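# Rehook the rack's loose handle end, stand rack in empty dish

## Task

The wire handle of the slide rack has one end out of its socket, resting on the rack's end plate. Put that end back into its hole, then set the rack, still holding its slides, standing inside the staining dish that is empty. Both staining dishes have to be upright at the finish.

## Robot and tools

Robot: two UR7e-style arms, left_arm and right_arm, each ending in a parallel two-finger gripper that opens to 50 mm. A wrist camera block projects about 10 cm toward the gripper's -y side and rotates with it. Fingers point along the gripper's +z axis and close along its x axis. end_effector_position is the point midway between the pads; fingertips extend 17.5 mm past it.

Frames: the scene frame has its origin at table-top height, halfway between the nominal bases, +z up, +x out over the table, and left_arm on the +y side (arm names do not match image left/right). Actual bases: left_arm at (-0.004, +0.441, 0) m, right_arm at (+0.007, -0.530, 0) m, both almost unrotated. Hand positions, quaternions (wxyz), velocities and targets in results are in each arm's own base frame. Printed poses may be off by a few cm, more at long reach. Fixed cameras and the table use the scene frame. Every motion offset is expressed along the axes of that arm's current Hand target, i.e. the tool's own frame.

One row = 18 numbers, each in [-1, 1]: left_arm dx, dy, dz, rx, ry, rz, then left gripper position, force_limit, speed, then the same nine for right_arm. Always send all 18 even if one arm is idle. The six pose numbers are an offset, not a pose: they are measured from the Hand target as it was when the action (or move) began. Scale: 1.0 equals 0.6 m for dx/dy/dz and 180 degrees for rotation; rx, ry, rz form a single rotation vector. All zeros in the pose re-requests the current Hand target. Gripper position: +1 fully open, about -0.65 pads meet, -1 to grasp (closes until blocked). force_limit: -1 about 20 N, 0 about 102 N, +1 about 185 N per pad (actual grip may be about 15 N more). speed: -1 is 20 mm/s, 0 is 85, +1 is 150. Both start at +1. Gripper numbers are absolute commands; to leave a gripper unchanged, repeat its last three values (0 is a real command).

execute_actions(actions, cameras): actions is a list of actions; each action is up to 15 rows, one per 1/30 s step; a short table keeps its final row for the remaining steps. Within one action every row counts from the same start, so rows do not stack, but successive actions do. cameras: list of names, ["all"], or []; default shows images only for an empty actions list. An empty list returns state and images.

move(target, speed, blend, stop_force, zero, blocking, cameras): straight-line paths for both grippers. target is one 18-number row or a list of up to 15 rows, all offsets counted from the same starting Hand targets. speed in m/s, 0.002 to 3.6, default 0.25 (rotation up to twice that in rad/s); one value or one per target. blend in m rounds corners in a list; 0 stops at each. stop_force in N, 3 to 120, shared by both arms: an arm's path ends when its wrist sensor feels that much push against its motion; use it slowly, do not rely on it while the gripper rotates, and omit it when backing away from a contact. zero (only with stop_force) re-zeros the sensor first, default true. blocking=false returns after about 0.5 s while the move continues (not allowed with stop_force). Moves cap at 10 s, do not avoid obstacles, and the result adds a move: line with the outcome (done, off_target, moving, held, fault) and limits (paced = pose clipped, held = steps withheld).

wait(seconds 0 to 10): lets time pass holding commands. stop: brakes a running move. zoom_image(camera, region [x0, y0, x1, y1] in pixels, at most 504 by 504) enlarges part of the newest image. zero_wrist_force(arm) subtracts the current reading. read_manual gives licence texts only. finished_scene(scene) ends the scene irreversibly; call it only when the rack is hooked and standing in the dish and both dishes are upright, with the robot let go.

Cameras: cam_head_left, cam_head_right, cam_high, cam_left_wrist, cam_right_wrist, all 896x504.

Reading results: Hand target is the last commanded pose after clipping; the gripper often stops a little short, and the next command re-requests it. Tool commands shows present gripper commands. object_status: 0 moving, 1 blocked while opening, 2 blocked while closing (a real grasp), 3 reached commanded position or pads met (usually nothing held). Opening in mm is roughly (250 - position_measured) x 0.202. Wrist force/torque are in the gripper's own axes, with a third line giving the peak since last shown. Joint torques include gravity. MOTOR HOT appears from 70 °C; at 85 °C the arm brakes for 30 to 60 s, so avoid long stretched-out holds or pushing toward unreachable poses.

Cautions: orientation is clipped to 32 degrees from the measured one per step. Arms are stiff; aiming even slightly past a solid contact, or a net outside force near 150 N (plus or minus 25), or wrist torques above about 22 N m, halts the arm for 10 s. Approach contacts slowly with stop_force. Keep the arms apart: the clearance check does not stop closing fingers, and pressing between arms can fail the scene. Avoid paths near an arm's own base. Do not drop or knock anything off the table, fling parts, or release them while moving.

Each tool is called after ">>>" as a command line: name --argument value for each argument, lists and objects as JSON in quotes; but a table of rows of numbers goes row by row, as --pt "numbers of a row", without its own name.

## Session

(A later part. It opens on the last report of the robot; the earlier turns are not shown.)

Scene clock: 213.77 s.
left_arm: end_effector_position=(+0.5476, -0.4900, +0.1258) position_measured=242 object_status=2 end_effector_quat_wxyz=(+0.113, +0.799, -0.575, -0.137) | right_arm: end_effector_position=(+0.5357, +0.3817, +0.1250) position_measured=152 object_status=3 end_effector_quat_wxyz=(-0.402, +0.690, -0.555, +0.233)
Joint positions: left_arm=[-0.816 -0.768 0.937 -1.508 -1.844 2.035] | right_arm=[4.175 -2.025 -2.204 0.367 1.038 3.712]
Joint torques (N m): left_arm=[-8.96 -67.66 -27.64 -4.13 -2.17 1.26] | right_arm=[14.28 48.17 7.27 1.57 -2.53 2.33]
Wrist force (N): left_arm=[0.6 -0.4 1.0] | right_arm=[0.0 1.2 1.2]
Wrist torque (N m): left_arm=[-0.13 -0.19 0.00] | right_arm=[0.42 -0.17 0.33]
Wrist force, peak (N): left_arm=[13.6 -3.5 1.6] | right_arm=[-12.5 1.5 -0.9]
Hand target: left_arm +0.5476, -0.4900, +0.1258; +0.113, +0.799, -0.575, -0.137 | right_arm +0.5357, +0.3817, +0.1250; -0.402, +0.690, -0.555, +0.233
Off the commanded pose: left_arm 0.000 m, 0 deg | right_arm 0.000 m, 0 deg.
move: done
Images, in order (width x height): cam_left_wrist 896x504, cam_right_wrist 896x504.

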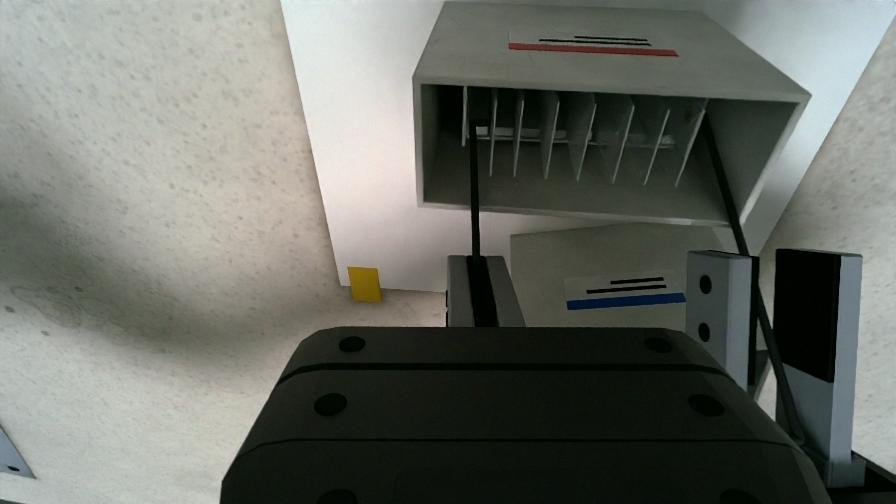

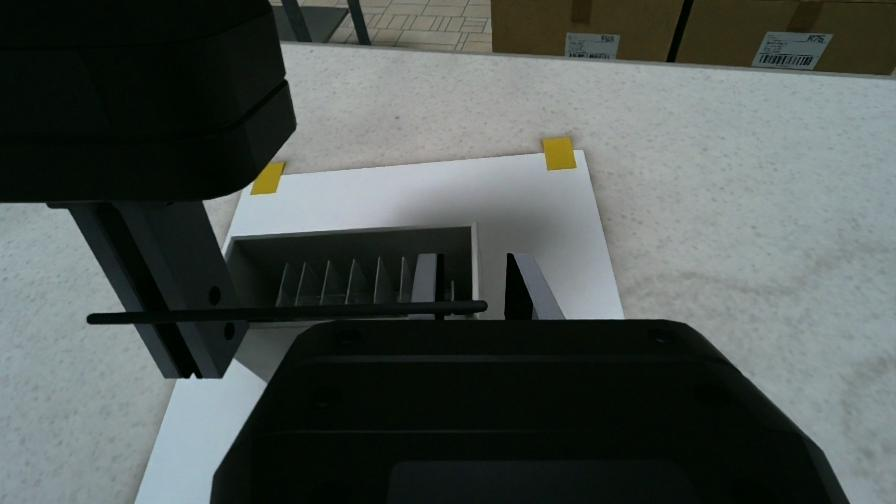

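>>> move --target '[0, 0, 0, 0, 0, 0, -1, -0.6, -1, 0, 0, 0, 0, 0, 0, -1, -0.6, -1]' --cameras '["cam_left_wrist", "cam_right_wrist"]'

>>> zoom_image --camera "cam_left_wrist" --region '[400, 60, 860, 330]'

Scene clock: 224.40 s.
left_arm: end_effector_position=(+0.5475, -0.4900, +0.1258) position_measured=242 object_status=2 end_effector_quat_wxyz=(+0.113, +0.799, -0.575, -0.137) | right_arm: end_effector_position=(+0.5356, +0.3818, +0.1251) position_measured=242 object_status=0 end_effector_quat_wxyz=(-0.402, +0.690, -0.554, +0.233)
Joint positions: left_arm=[-0.816 -0.768 0.937 -1.508 -1.844 2.035] | right_arm=[4.176 -2.024 -2.205 0.367 1.037 3.712]
Joint torques (N m): left_arm=[-1.34 -66.44 -27.72 0.71 0.41 1.26] | right_arm=[-0.13 44.47 6.67 1.43 -2.53 2.25]
Wrist force (N): left_arm=[10.2 -1.7 1.7] | right_arm=[-9.3 0.5 0.0]
Wrist torque (N m): left_arm=[-0.11 -0.29 -0.15] | right_arm=[0.32 -0.14 0.27]
Wrist force, peak (N): left_arm=[10.5 -1.0 0.8] | right_arm=[-10.6 -0.2 -0.3]
Hand target: left_arm +0.5476, -0.4900, +0.1258; +0.113, +0.799, -0.575, -0.137 | right_arm +0.5357, +0.3817, +0.1250; -0.402, +0.690, -0.555, +0.233
Off the commanded pose: left_arm 0.000 m, 0 deg | right_arm 0.000 m, 0 deg.
move: done
Images, in order (width x height): cam_left_wrist 896x504, cam_right_wrist 896x504.

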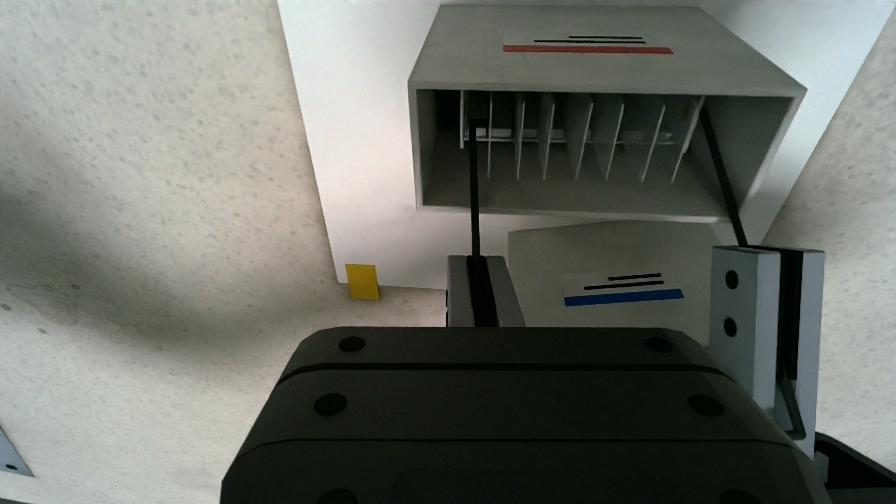

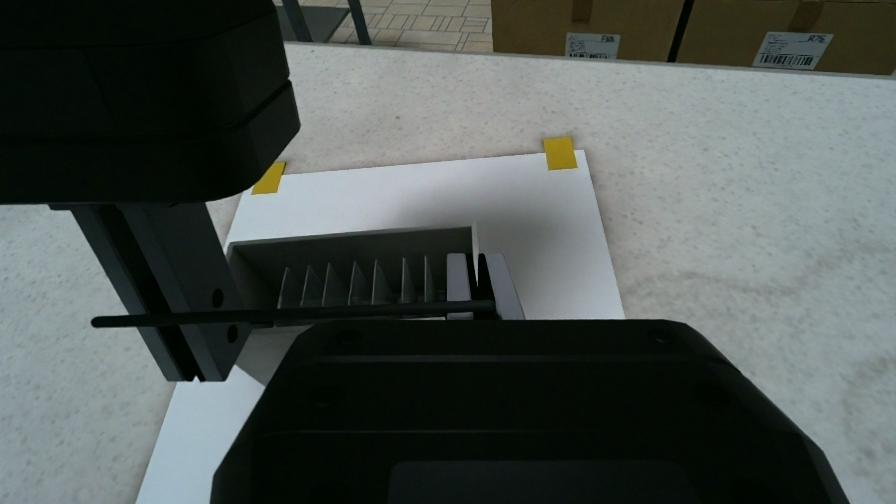

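Scaled by 1.096 from the camera's 896x504 image, which has a finer 1280x720 frame.

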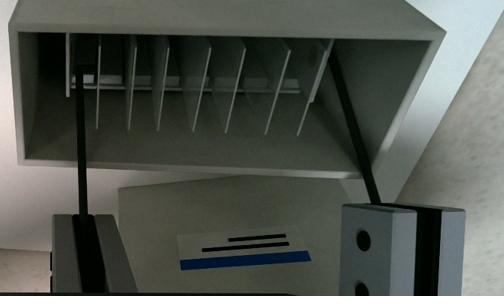

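>>> move --target '[-0.0052, 0.0009, -0.0023, 0, -0.0194, -0.0197, -1, -0.6, -1, 0, 0, 0, 0, 0, 0, -1, -0.6, -1]' --speed 0.03 --cameras '["cam_left_wrist", "cam_right_wrist"]'

>>> zoom_image --camera "cam_left_wrist" --region '[400, 60, 860, 330]'

>>> zoom_image --camera "cam_left_wrist" --region '[400, 60, 540, 160]'

Scene clock: 229.50 s.
left_arm: end_effector_position=(+0.5466, -0.4872, +0.1275) position_measured=242 object_status=2 end_effector_quat_wxyz=(+0.092, +0.811, -0.553, -0.164) | right_arm: end_effector_position=(+0.5357, +0.3817, +0.1250) position_measured=242 object_status=2 end_effector_quat_wxyz=(-0.402, +0.690, -0.555, +0.233)
Joint positions: left_arm=[-0.823 -0.734 0.864 -1.413 -1.82 1.981] | right_arm=[4.175 -2.024 -2.205 0.367 1.037 3.712]
Joint torques (N m): left_arm=[-6.36 -45.03 -31.58 0.9 1.65 -2.25] | right_arm=[-6.7 21.07 7.66 1.48 -2.1 2.24]
Wrist force (N): left_arm=[7.6 0.3 0.2] | right_arm=[-7.3 1.4 1.4]
Wrist torque (N m): left_arm=[-0.10 -0.16 0.02] | right_arm=[0.35 -0.20 0.34]
Wrist force, peak (N): left_arm=[11.3 -1.9 1.6] | right_arm=[-10.9 0.0 -0.4]
Hand target: left_arm +0.5466, -0.4871, +0.1276; +0.091, +0.811, -0.553, -0.164 | right_arm +0.5357, +0.3817, +0.1250; -0.402, +0.690, -0.555, +0.233
Off the commanded pose: left_arm 0.000 m, 0 deg | right_arm 0.000 m, 0 deg.
move: done
Images, in order (width x height): cam_left_wrist 896x504, cam_right_wrist 896x504.

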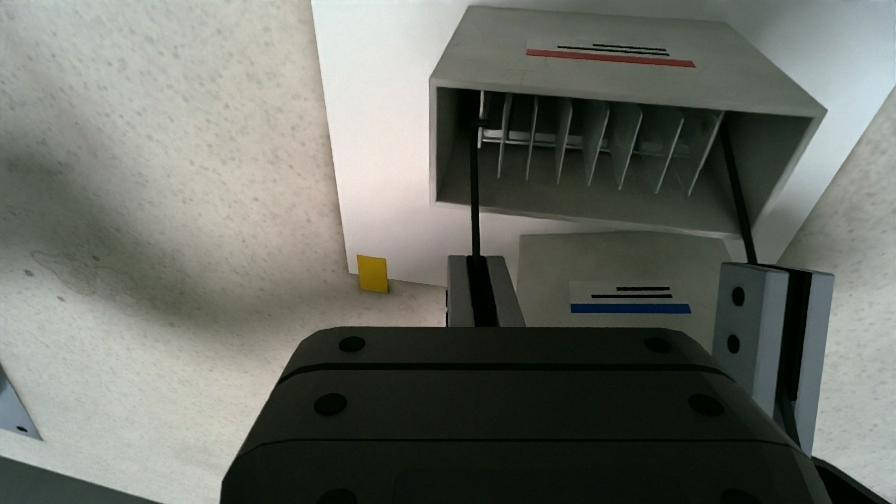

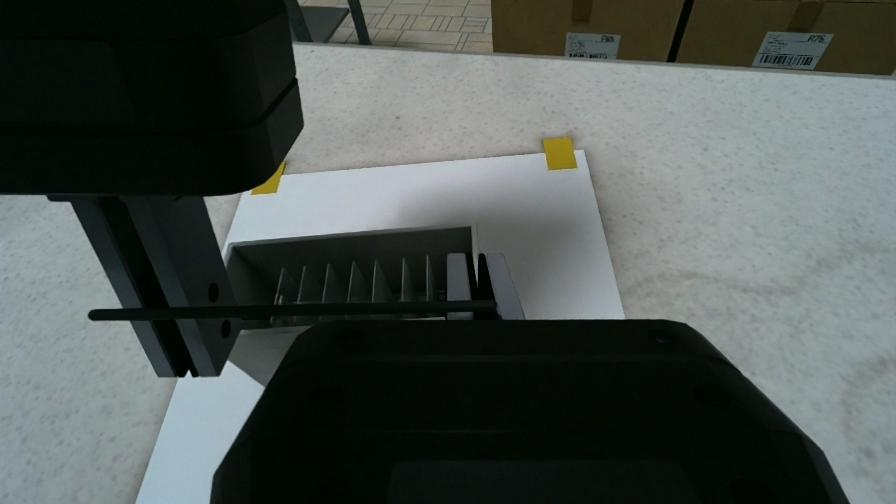

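Scaled by 1.096 from the camera's 896x504 image, which has a finer 1280x720 frame.

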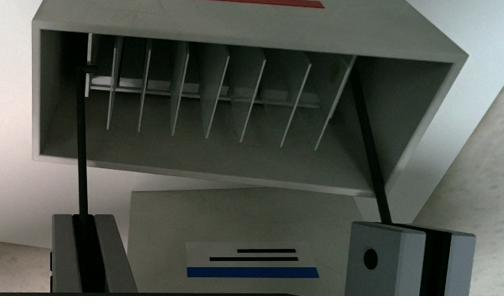

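Scaled by 3.600 from the camera's 896x504 image, which has a finer 1280x720 frame.

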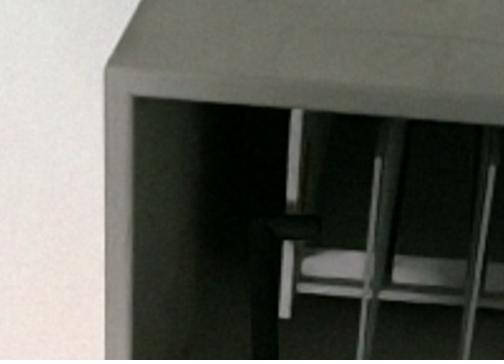

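>>> move --target '[-0.0032, 0.0, 0.0, 0, -0.0117, -0.0118, -1, -0.6, -1, 0, 0, 0, 0, 0, 0, -1, -0.6, -1]' --speed 0.03 --cameras '["cam_left_wrist"]'

>>> zoom_image --camera "cam_left_wrist" --region '[400, 60, 540, 160]'

Scene clock: 235.17 s.
left_arm: end_effector_position=(+0.5460, -0.4854, +0.1279) position_measured=242 object_status=2 end_effector_quat_wxyz=(+0.078, +0.818, -0.540, -0.181) | right_arm: end_effector_position=(+0.5356, +0.3817, +0.1250) position_measured=242 object_status=2 end_effector_quat_wxyz=(-0.402, +0.690, -0.555, +0.233)
Joint positions: left_arm=[-0.826 -0.711 0.818 -1.356 -1.807 1.949] | right_arm=[4.175 -2.024 -2.205 0.367 1.037 3.712]
Joint torques (N m): left_arm=[-0.01 -47.3 -26.74 5.59 3.96 -1.92] | right_arm=[-3.7 20.99 8.69 1.62 -4.88 2.17]
Wrist force (N): left_arm=[24.1 3.3 -2.3] | right_arm=[-22.2 1.9 2.3]
Wrist torque (N m): left_arm=[-0.01 -0.19 -0.09] | right_arm=[0.41 -0.11 0.21]
Wrist force, peak (N): left_arm=[24.1 3.3 -2.3] | right_arm=[-22.6 1.2 1.9]
Hand target: left_arm +0.5460, -0.4854, +0.1279; +0.078, +0.818, -0.540, -0.181 | right_arm +0.5357, +0.3817, +0.1250; -0.402, +0.690, -0.555, +0.233
Off the commanded pose: left_arm 0.000 m, 0 deg | right_arm 0.000 m, 0 deg.
move: done
Images, in order (width x height): cam_left_wrist 896x504.

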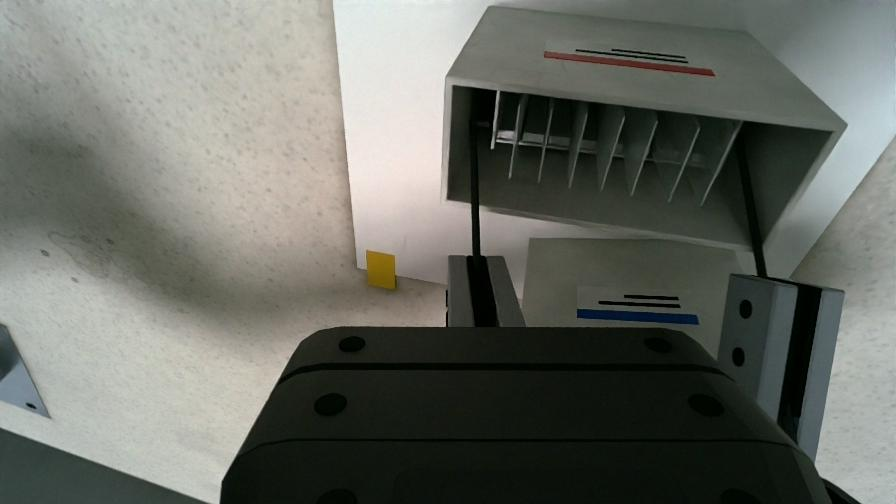

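Scaled by 3.600 from the camera's 896x504 image, which has a finer 1280x720 frame.

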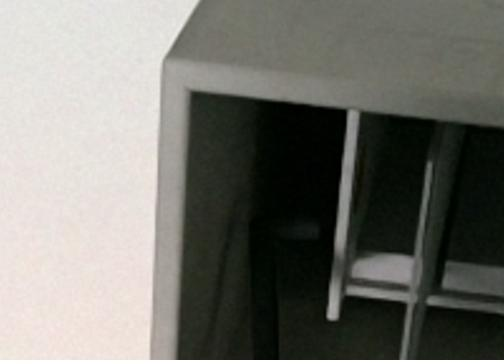

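>>> move --target '[-0.0115, -0.0075, 0.0187, -0.0022, 0.0381, 0.0139, -1, -0.6, -1, -0.014, 0.0005, 0.0005, 0, 0.0233, -0.0332, -1, -0.6, -1]' --speed 0.03 --cameras '["cam_left_wrist", "cam_right_wrist"]'

>>> zoom_image --camera "cam_left_wrist" --region '[400, 60, 540, 160]'

>>> zoom_image --camera "cam_left_wrist" --region '[400, 60, 860, 330]'

Scene clock: 248.73 s.
left_arm: end_effector_position=(+0.5431, -0.4765, +0.1175) position_measured=242 object_status=2 end_effector_quat_wxyz=(+0.117, +0.816, -0.551, -0.132) | right_arm: end_effector_position=(+0.5334, +0.3898, +0.1256) position_measured=242 object_status=2 end_effector_quat_wxyz=(-0.369, +0.709, -0.532, +0.279)
Joint positions: left_arm=[-0.805 -0.808 1.034 -1.581 -1.854 1.986] | right_arm=[4.22 -2.02 -2.18 0.273 0.943 3.669]
Joint torques (N m): left_arm=[22.99 -64.77 -5.94 4.77 2.17 1.93] | right_arm=[-11.29 48.66 12.4 -0.41 -12.51 -2.37]
Wrist force (N): left_arm=[39.8 4.7 -4.8] | right_arm=[-37.1 1.8 1.7]
Wrist torque (N m): left_arm=[0.01 -0.29 -0.49] | right_arm=[0.43 -0.06 0.09]
Wrist force, peak (N): left_arm=[40.4 4.4 -3.9] | right_arm=[-37.9 2.3 1.6]
Hand target: left_arm +0.5431, -0.4765, +0.1175; +0.117, +0.816, -0.551, -0.132 | right_arm +0.5334, +0.3898, +0.1257; -0.369, +0.709, -0.532, +0.279
Off the commanded pose: left_arm 0.000 m, 0 deg | right_arm 0.000 m, 0 deg.
move: done
Images, in order (width x height): cam_left_wrist 896x504, cam_right_wrist 896x504.

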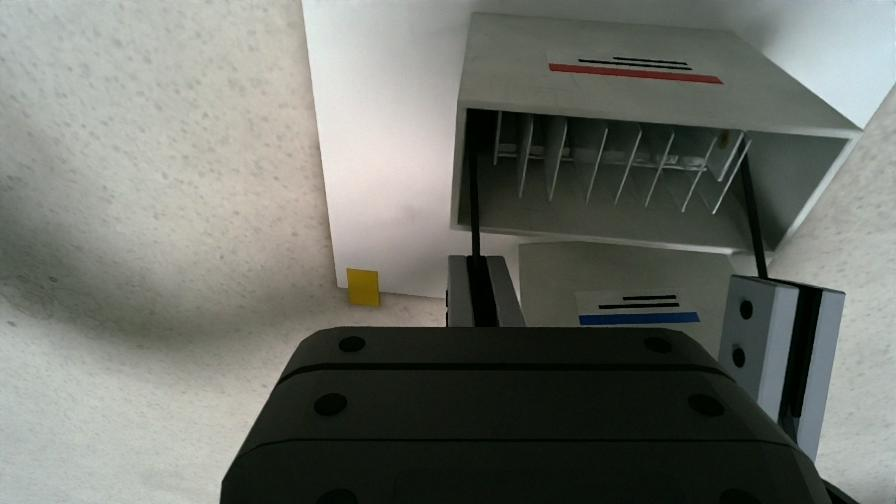

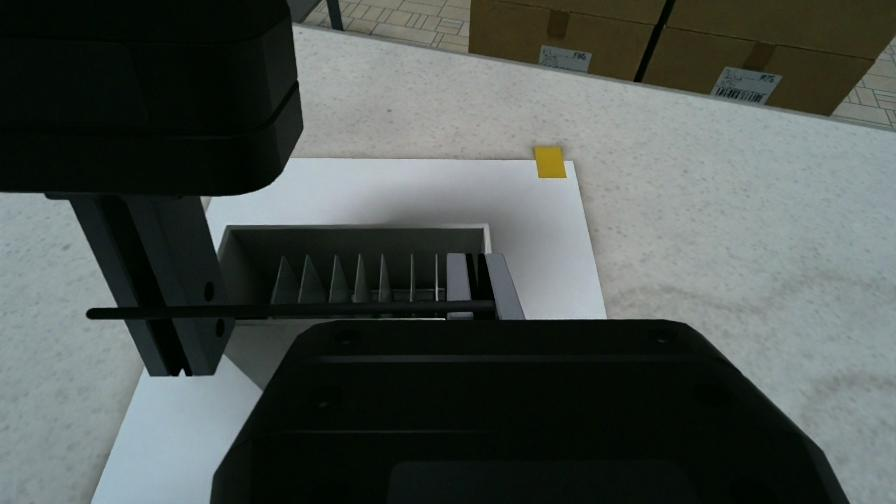

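Scaled by 3.600 from the camera's 896x504 image, which has a finer 1280x720 frame.

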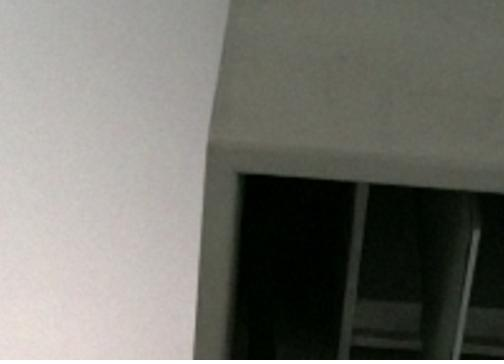

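Scaled by 1.096 from the camera's 896x504 image, which has a finer 1280x720 frame.

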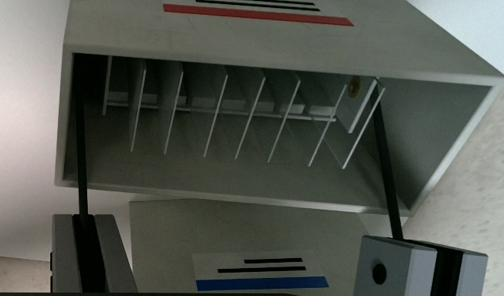

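>>> zoom_image --camera "cam_left_wrist" --region '[680, 110, 800, 200]'

>>> zoom_image --camera "cam_left_wrist" --region '[440, 90, 540, 250]'

Scaled by 4.200 from the camera's 896x504 image, which has a finer 1280x720 frame.

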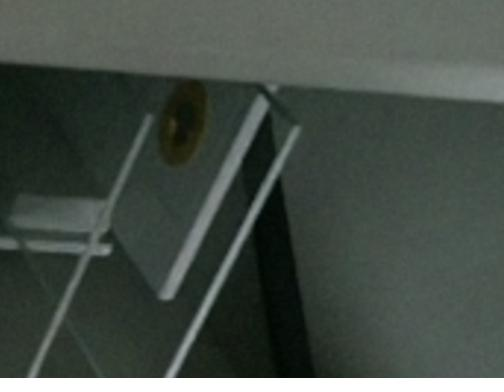

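Scaled by 3.150 from the camera's 896x504 image, which has a finer 1280x720 frame.

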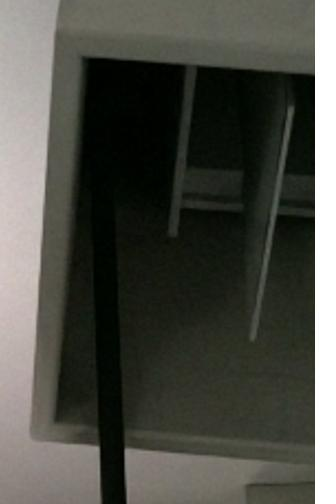

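>>> zoom_image --camera "cam_left_wrist" --region '[450, 100, 510, 160]'

Scaled by 8.400 from the camera's 896x504 image, which has a finer 1280x720 frame.

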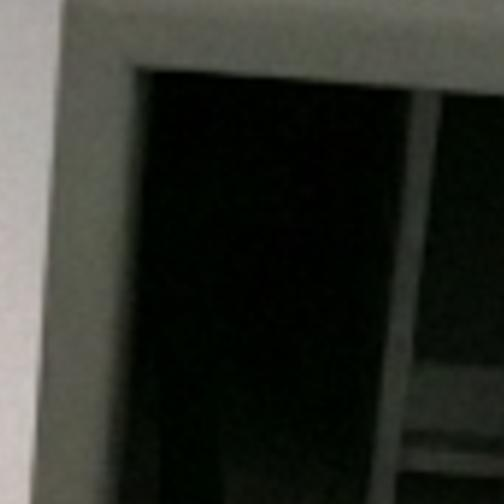

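>>> move --target '[0.0036, 0, 0, 0, 0.0136, 0.0138, -1, -0.6, -1, 0, 0, 0, 0, 0, 0, -1, -0.6, -1]' --speed 0.03 --cameras '["cam_left_wrist"]'

>>> zoom_image --camera "cam_left_wrist" --region '[440, 90, 540, 190]'

Scene clock: 269.00 s.
left_arm: end_effector_position=(+0.5439, -0.4785, +0.1173) position_measured=242 object_status=2 end_effector_quat_wxyz=(+0.132, +0.806, -0.566, -0.112) | right_arm: end_effector_position=(+0.5334, +0.3898, +0.1257) position_measured=242 object_status=2 end_effector_quat_wxyz=(-0.369, +0.709, -0.532, +0.279)
Joint positions: left_arm=[-0.8 -0.828 1.077 -1.643 -1.871 2.022] | right_arm=[4.22 -2.02 -2.18 0.273 0.943 3.669]
Joint torques (N m): left_arm=[16.28 -65.89 -12.45 0.49 0.12 1.95] | right_arm=[-10.53 47.99 12.79 0.46 -7.35 -1.18]
Wrist force (N): left_arm=[23.3 0.2 0.0] | right_arm=[-21.1 2.1 1.1]
Wrist torque (N m): left_arm=[-0.09 -0.30 -0.38] | right_arm=[0.46 -0.12 0.22]
Wrist force, peak (N): left_arm=[39.8 4.9 -4.0] | right_arm=[-37.6 2.5 2.0]
Hand target: left_arm +0.5439, -0.4785, +0.1173; +0.132, +0.806, -0.566, -0.112 | right_arm +0.5334, +0.3898, +0.1257; -0.369, +0.709, -0.532, +0.279
Off the commanded pose: left_arm 0.000 m, 0 deg | right_arm 0.000 m, 0 deg.
move: done
Images, in order (width x height): cam_left_wrist 896x504.

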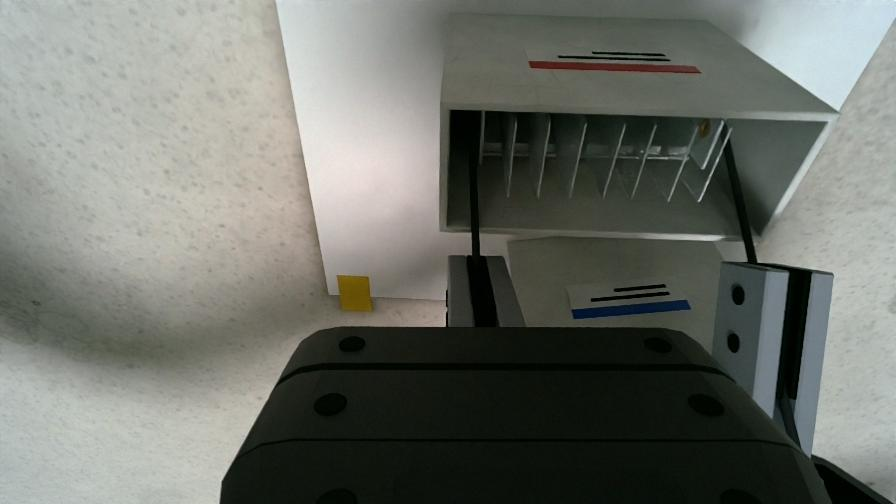

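Scaled by 5.040 from the camera's 896x504 image, which has a finer 1280x720 frame.

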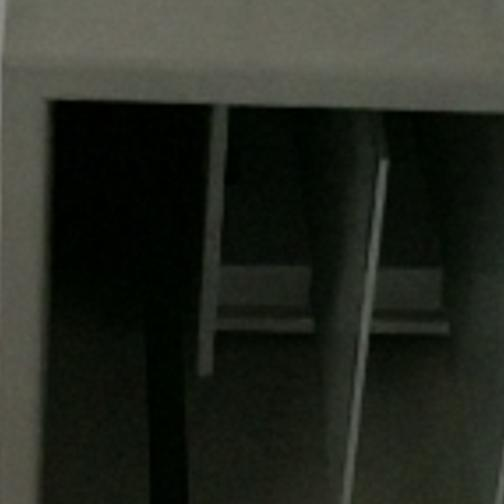

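>>> move --target '[0.0024, 0, 0, 0, 0.009, 0.0091, -1, -0.6, -1, 0, 0, 0, 0, 0, 0, -1, -0.6, -1]' --speed 0.03 --cameras '["cam_left_wrist", "cam_right_wrist"]'

>>> zoom_image --camera "cam_left_wrist" --region '[430, 90, 530, 190]'

Scene clock: 274.07 s.
left_arm: end_effector_position=(+0.5444, -0.4799, +0.1173) position_measured=242 object_status=2 end_effector_quat_wxyz=(+0.141, +0.799, -0.576, -0.099) | right_arm: end_effector_position=(+0.5334, +0.3898, +0.1257) position_measured=242 object_status=2 end_effector_quat_wxyz=(-0.369, +0.709, -0.532, +0.279)
Joint positions: left_arm=[-0.797 -0.839 1.105 -1.684 -1.883 2.046] | right_arm=[4.22 -2.02 -2.18 0.273 0.943 3.669]
Joint torques (N m): left_arm=[12.26 -66.57 -15.4 -1.15 -0.93 1.96] | right_arm=[-9.11 45.47 13.29 2.49 -4.18 2.38]
Wrist force (N): left_arm=[15.6 -1.7 0.6] | right_arm=[-14.2 1.0 0.0]
Wrist torque (N m): left_arm=[-0.15 -0.39 -0.38] | right_arm=[0.43 -0.13 0.27]
Wrist force, peak (N): left_arm=[23.6 0.2 0.0] | right_arm=[-21.6 1.5 1.0]
Hand target: left_arm +0.5444, -0.4799, +0.1173; +0.141, +0.799, -0.576, -0.098 | right_arm +0.5334, +0.3898, +0.1257; -0.369, +0.709, -0.532, +0.279
Off the commanded pose: left_arm 0.000 m, 0 deg | right_arm 0.000 m, 0 deg.
move: done
Images, in order (width x height): cam_left_wrist 896x504, cam_right_wrist 896x504.

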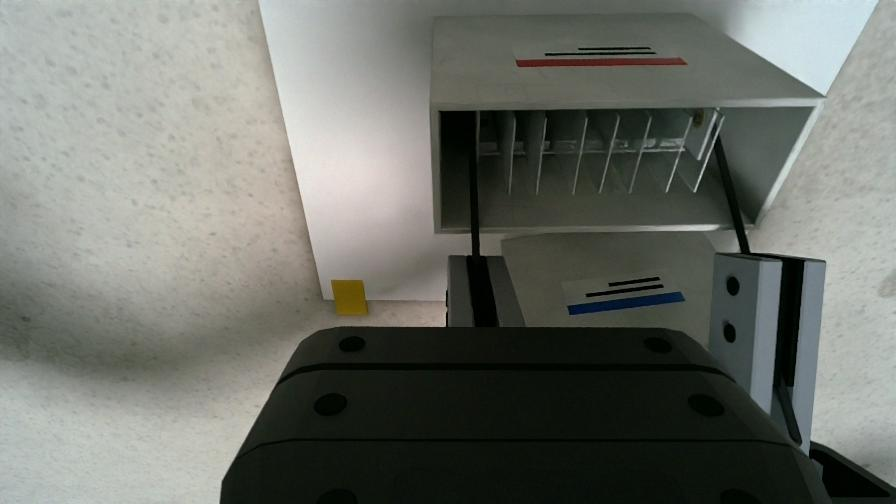

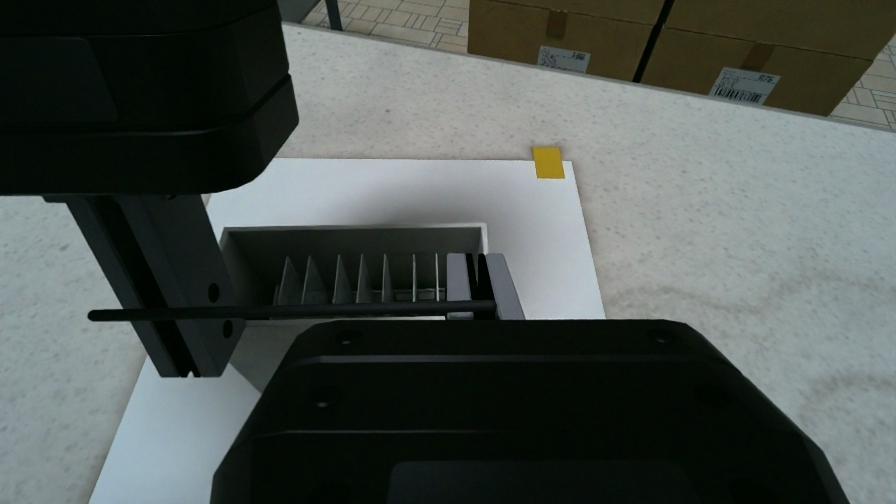

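Scaled by 5.040 from the camera's 896x504 image, which has a finer 1280x720 frame.

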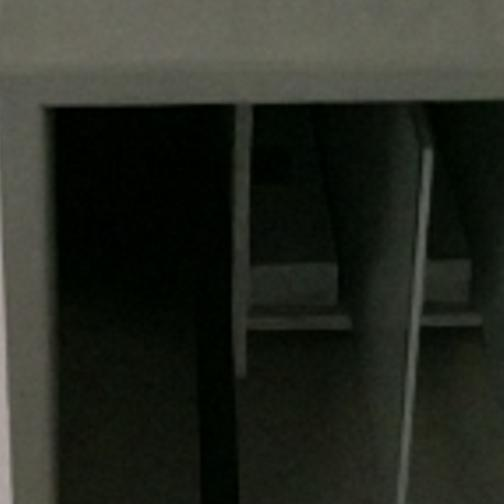

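>>> move --pt "0 0 0 0 0 0 0 -0.6 -1 0 0 0 0 0 0 -1 -0.6 -1" --pt "0 0 -0.1 0 0 0 0 -0.6 -1 0 0 0 0 0 0 -1 -0.6 -1" --speed 0.12 --cameras '["cam_left_wrist", "cam_right_wrist"]'

>>> zoom_image --camera "cam_left_wrist" --region '[420, 90, 540, 190]'

Scene clock: 282.87 s.
left_arm: end_effector_position=(+0.5635, -0.4731, +0.1737) position_measured=152 object_status=3 end_effector_quat_wxyz=(+0.141, +0.799, -0.576, -0.098) | right_arm: end_effector_position=(+0.5334, +0.3898, +0.1257) position_measured=242 object_status=2 end_effector_quat_wxyz=(-0.369, +0.709, -0.532, +0.279)
Joint positions: left_arm=[-0.773 -0.837 0.951 -1.527 -1.88 2.071] | right_arm=[4.22 -2.02 -2.18 0.273 0.943 3.669]
Joint torques (N m): left_arm=[8.02 -42.44 -34.61 -1.02 0.79 1.56] | right_arm=[-6.61 42.51 14.06 4.02 0.31 2.36]
Wrist force (N): left_arm=[0.1 0.0 0.2] | right_arm=[-1.4 2.5 0.9]
Wrist torque (N m): left_arm=[-0.12 -0.08 -0.16] | right_arm=[0.64 -0.02 0.36]
Wrist force, peak (N): left_arm=[15.5 -1.8 1.4] | right_arm=[-14.6 0.2 -0.6]
Hand target: left_arm +0.5636, -0.4731, +0.1737; +0.141, +0.799, -0.576, -0.098 | right_arm +0.5334, +0.3898, +0.1257; -0.369, +0.709, -0.532, +0.279
Off the commanded pose: left_arm 0.000 m, 0 deg | right_arm 0.000 m, 0 deg.
move: done
Images, in order (width x height): cam_left_wrist 896x504, cam_right_wrist 896x504.

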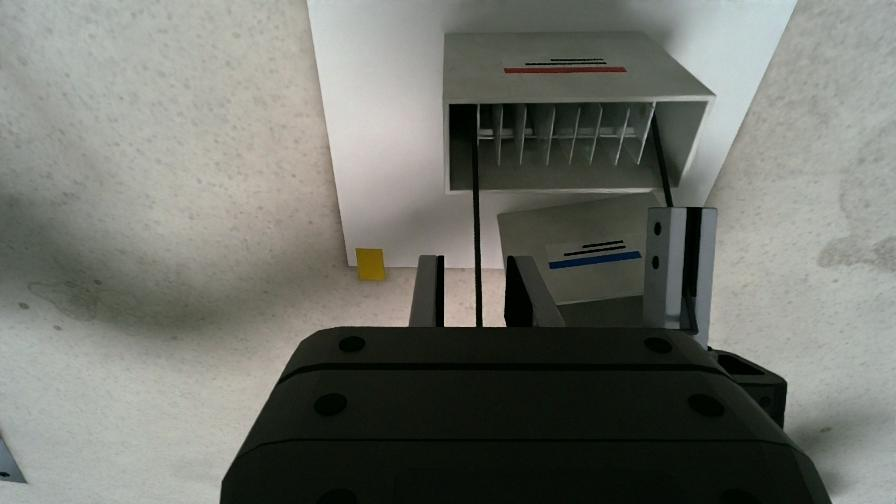

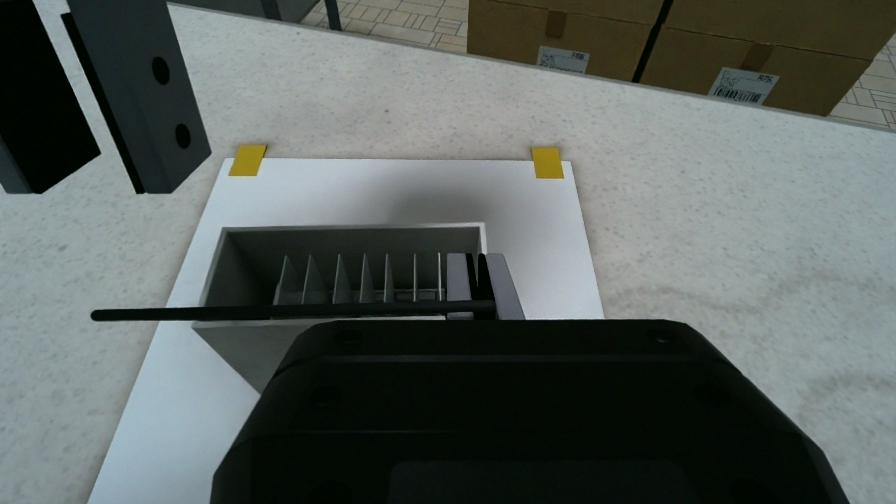

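Scaled by 4.200 from the camera's 896x504 image, which has a finer 1280x720 frame.

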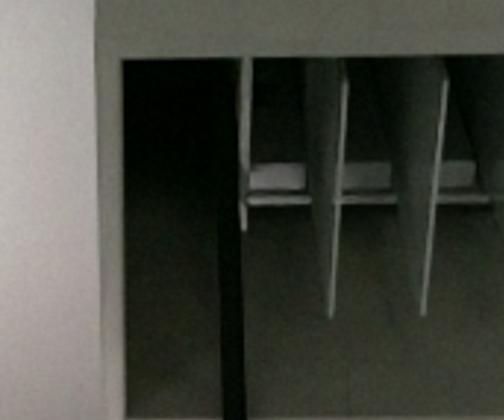

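>>> move --pt "0 0 0 0 0 0 0 -0.6 -1 0 0 0 0 0 0 0 -0.6 -1" --pt "0.0175 0.0733 -0.0908 0.0988 0.0973 -0.2339 0 -0.6 -1 0 0 -0.25 0 0 0 0 -0.6 -1" --pt "0.0652 0.1512 -0.0413 0.1975 0.1947 -0.4678 0 -0.6 -1 0 0 -0.4167 0 0 0 0 -0.6 -1" --speed 0.35 --blend '[0, 0.03, 0]' --cameras '["cam_left_wrist", "cam_right_wrist", "cam_head_left"]'

>>> zoom_image --camera "cam_left_wrist" --region '[340, 40, 620, 330]'

>>> zoom_image --camera "cam_right_wrist" --region '[280, 150, 600, 330]'

Scene clock: 295.93 s.
left_arm: end_effector_position=(+0.5030, -0.5344, +0.2280) position_measured=152 object_status=3 end_effector_quat_wxyz=(-0.035, +0.964, +0.151, +0.217) | right_arm: end_effector_position=(+0.3363, +0.3333, +0.2687) position_measured=152 object_status=3 end_effector_quat_wxyz=(-0.369, +0.709, -0.532, +0.279)
Joint positions: left_arm=[-1.154 -1.087 1.297 -1.829 -1.13 0.116] | right_arm=[4.717 -1.154 -2.437 -0.751 0.661 4.25]
Joint torques (N m): left_arm=[-8.58 -33.77 -33.72 -1.42 2.57 -2.07] | right_arm=[13.95 19.4 32.95 0.97 -3.76 2.43]
Wrist force (N): left_arm=[0.2 -0.4 0.1] | right_arm=[-0.7 2.3 1.4]
Wrist torque (N m): left_arm=[-0.14 0.00 0.05] | right_arm=[0.59 -0.04 0.23]
Wrist force, peak (N): left_arm=[-0.3 -1.7 0.2] | right_arm=[-1.5 2.7 1.2]
Hand target: left_arm +0.5030, -0.5344, +0.2280; -0.035, +0.964, +0.152, +0.217 | right_arm +0.3363, +0.3333, +0.2688; -0.369, +0.709, -0.532, +0.279
Off the commanded pose: left_arm 0.000 m, 0 deg | right_arm 0.000 m, 0 deg.
move: done
Images, in order (width x height): cam_head_left 896x504, cam_left_wrist 896x504, cam_right_wrist 896x504.

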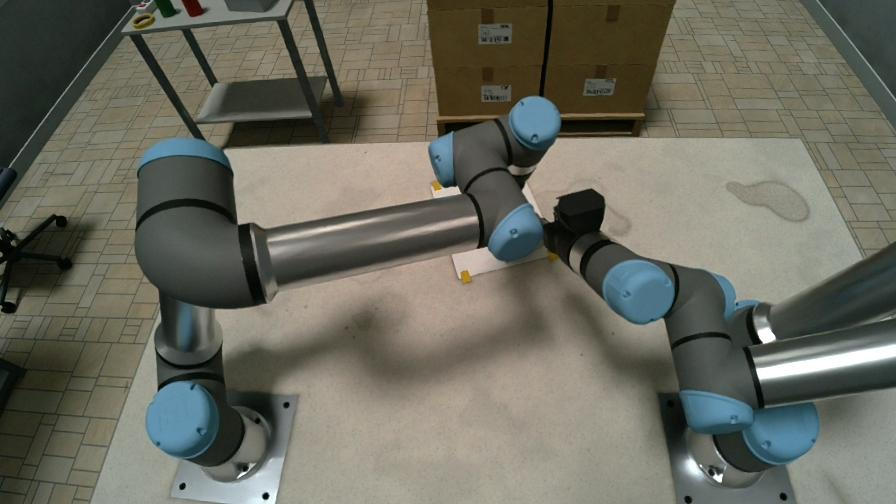

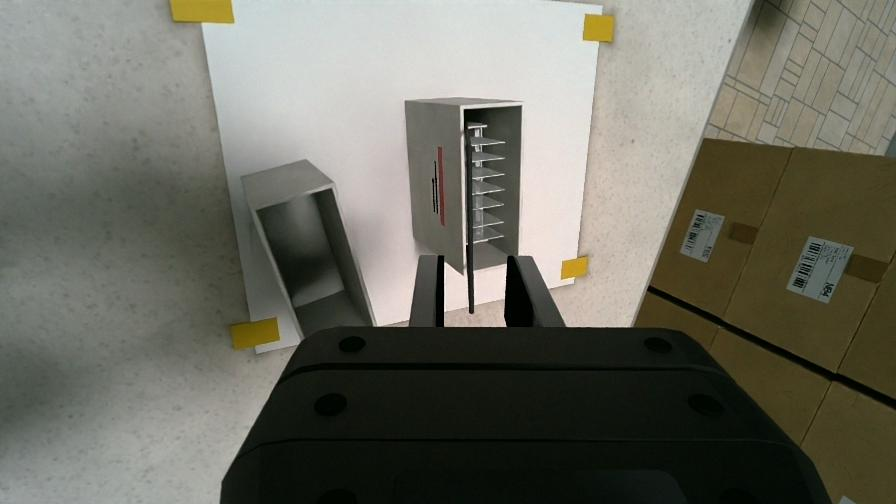

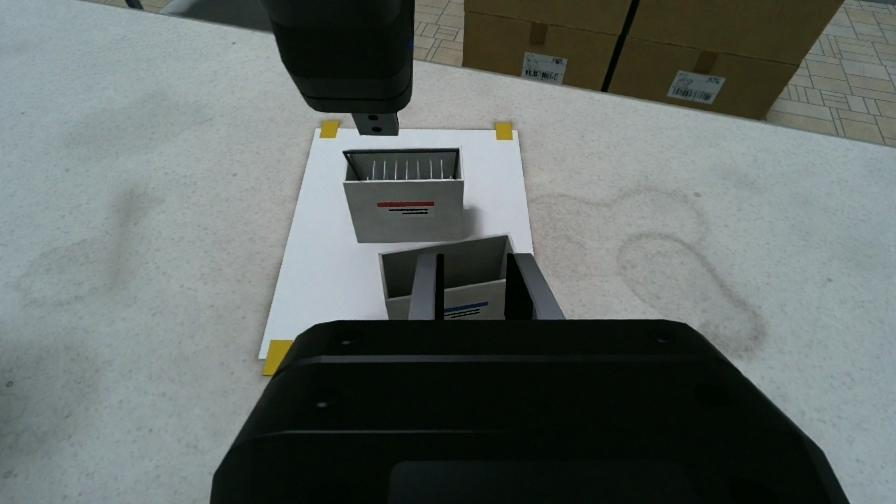

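Scaled by 1.738 from the camera's 896x504 image, which has a finer 1280x720 frame.

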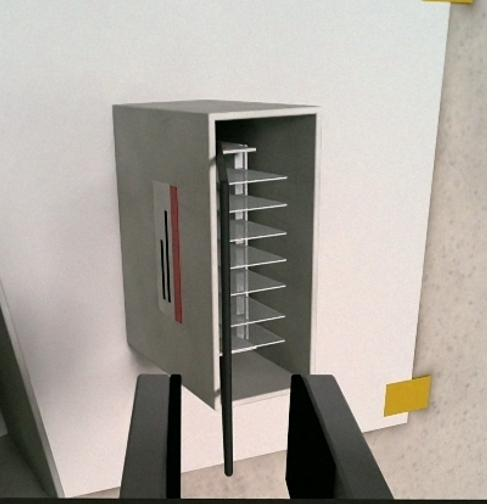

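Scaled by 1.575 from the camera's 896x504 image, which has a finer 1280x720 frame.

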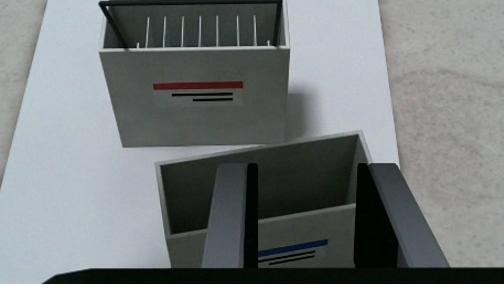

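>>> zoom_image --camera "cam_left_wrist" --region '[430, 90, 530, 190]'

>>> zoom_image --camera "cam_left_wrist" --region '[430, 230, 530, 330]'

>>> zoom_image --camera "cam_right_wrist" --region '[330, 120, 490, 260]'

Scaled by 5.040 from the camera's 896x504 image, which has a finer 1280x720 frame.

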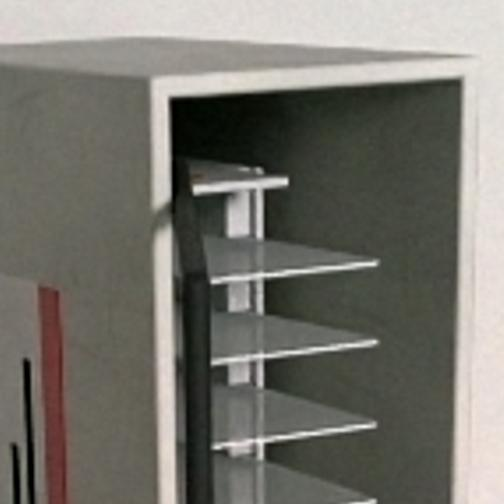

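Scaled by 5.040 from the camera's 896x504 image, which has a finer 1280x720 frame.

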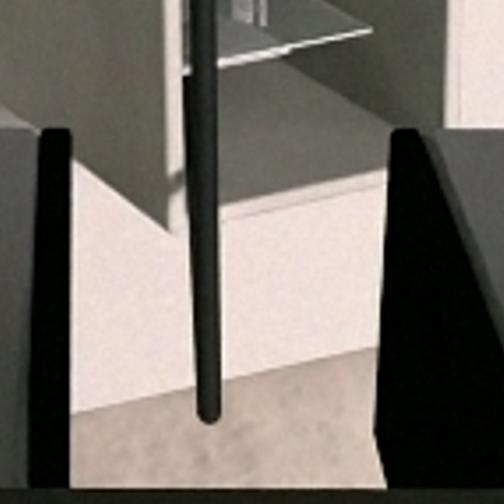

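Scaled by 3.150 from the camera's 896x504 image, which has a finer 1280x720 frame.

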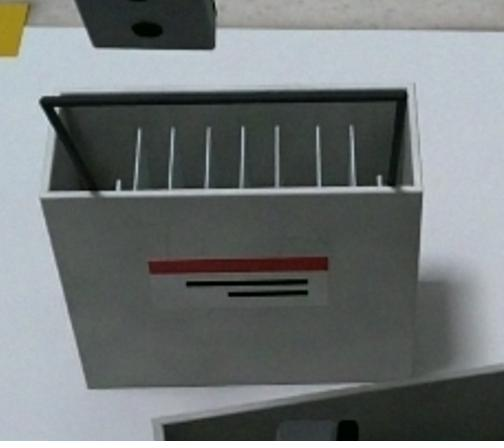

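>>> move --pt "0.0032 0.0078 0.1493 0 0.0133 -0.0089 0 -0.6 -1 0 0 0 0 0 0 0 -0.6 -1" --pt "0.0032 0.0078 0.1493 0 0.0133 -0.0089 -1 -0.6 -1 0 0 0 0 0 0 0 -0.6 -1" --speed 0.12 --cameras '["cam_left_wrist", "cam_right_wrist"]'

Scene clock: 309.23 s.
left_arm: end_effector_position=(+0.5426, -0.5264, +0.1479) position_measured=243 object_status=2 end_effector_quat_wxyz=(-0.035, +0.957, +0.164, +0.238) | right_arm: end_effector_position=(+0.3363, +0.3333, +0.2688) position_measured=152 object_status=3 end_effector_quat_wxyz=(-0.369, +0.709, -0.532, +0.279)
Joint positions: left_arm=[-1.111 -0.991 1.38 -2.035 -1.091 0.138] | right_arm=[4.717 -1.154 -2.437 -0.751 0.661 4.251]
Joint torques (N m): left_arm=[8.98 -36.11 -19.27 -5.09 2.46 1.67] | right_arm=[13.91 19.92 33.29 1 -3.71 2.36]
Wrist force (N): left_arm=[0.4 -0.5 0.5] | right_arm=[-0.9 2.0 1.3]
Wrist torque (N m): left_arm=[-0.14 -0.03 -0.15] | right_arm=[0.54 -0.01 0.23]
Wrist force, peak (N): left_arm=[0.2 -0.7 1.4] | right_arm=[-1.0 2.8 1.4]
Hand target: left_arm +0.5426, -0.5264, +0.1479; -0.035, +0.957, +0.164, +0.238 | right_arm +0.3363, +0.3333, +0.2688; -0.369, +0.709, -0.532, +0.279
Off the commanded pose: left_arm 0.000 m, 0 deg | right_arm 0.000 m, 0 deg.
move: done
Images, in order (width x height): cam_left_wrist 896x504, cam_right_wrist 896x504.

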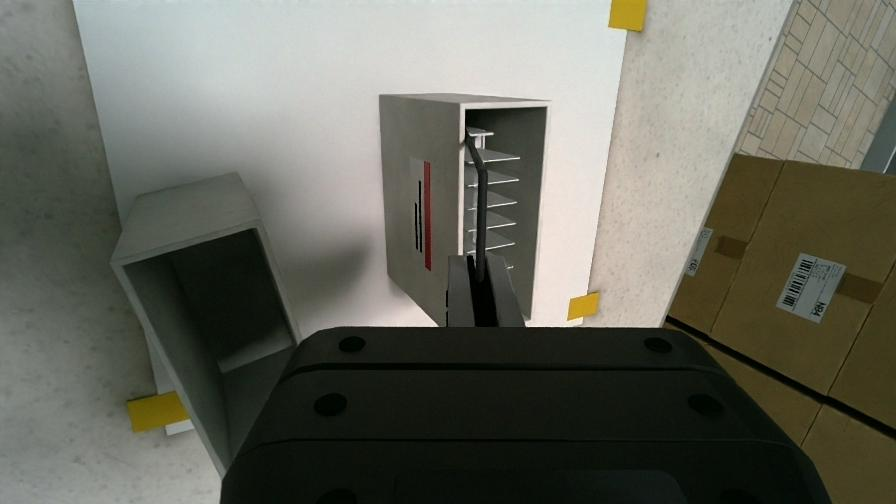

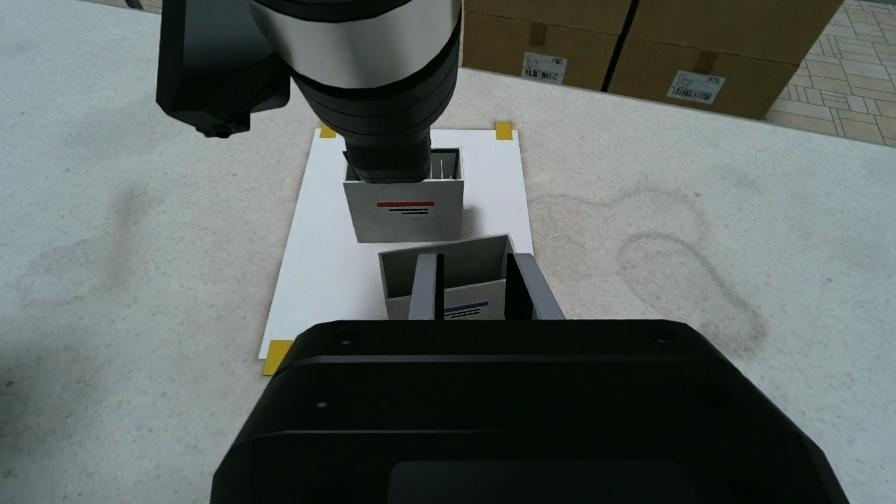

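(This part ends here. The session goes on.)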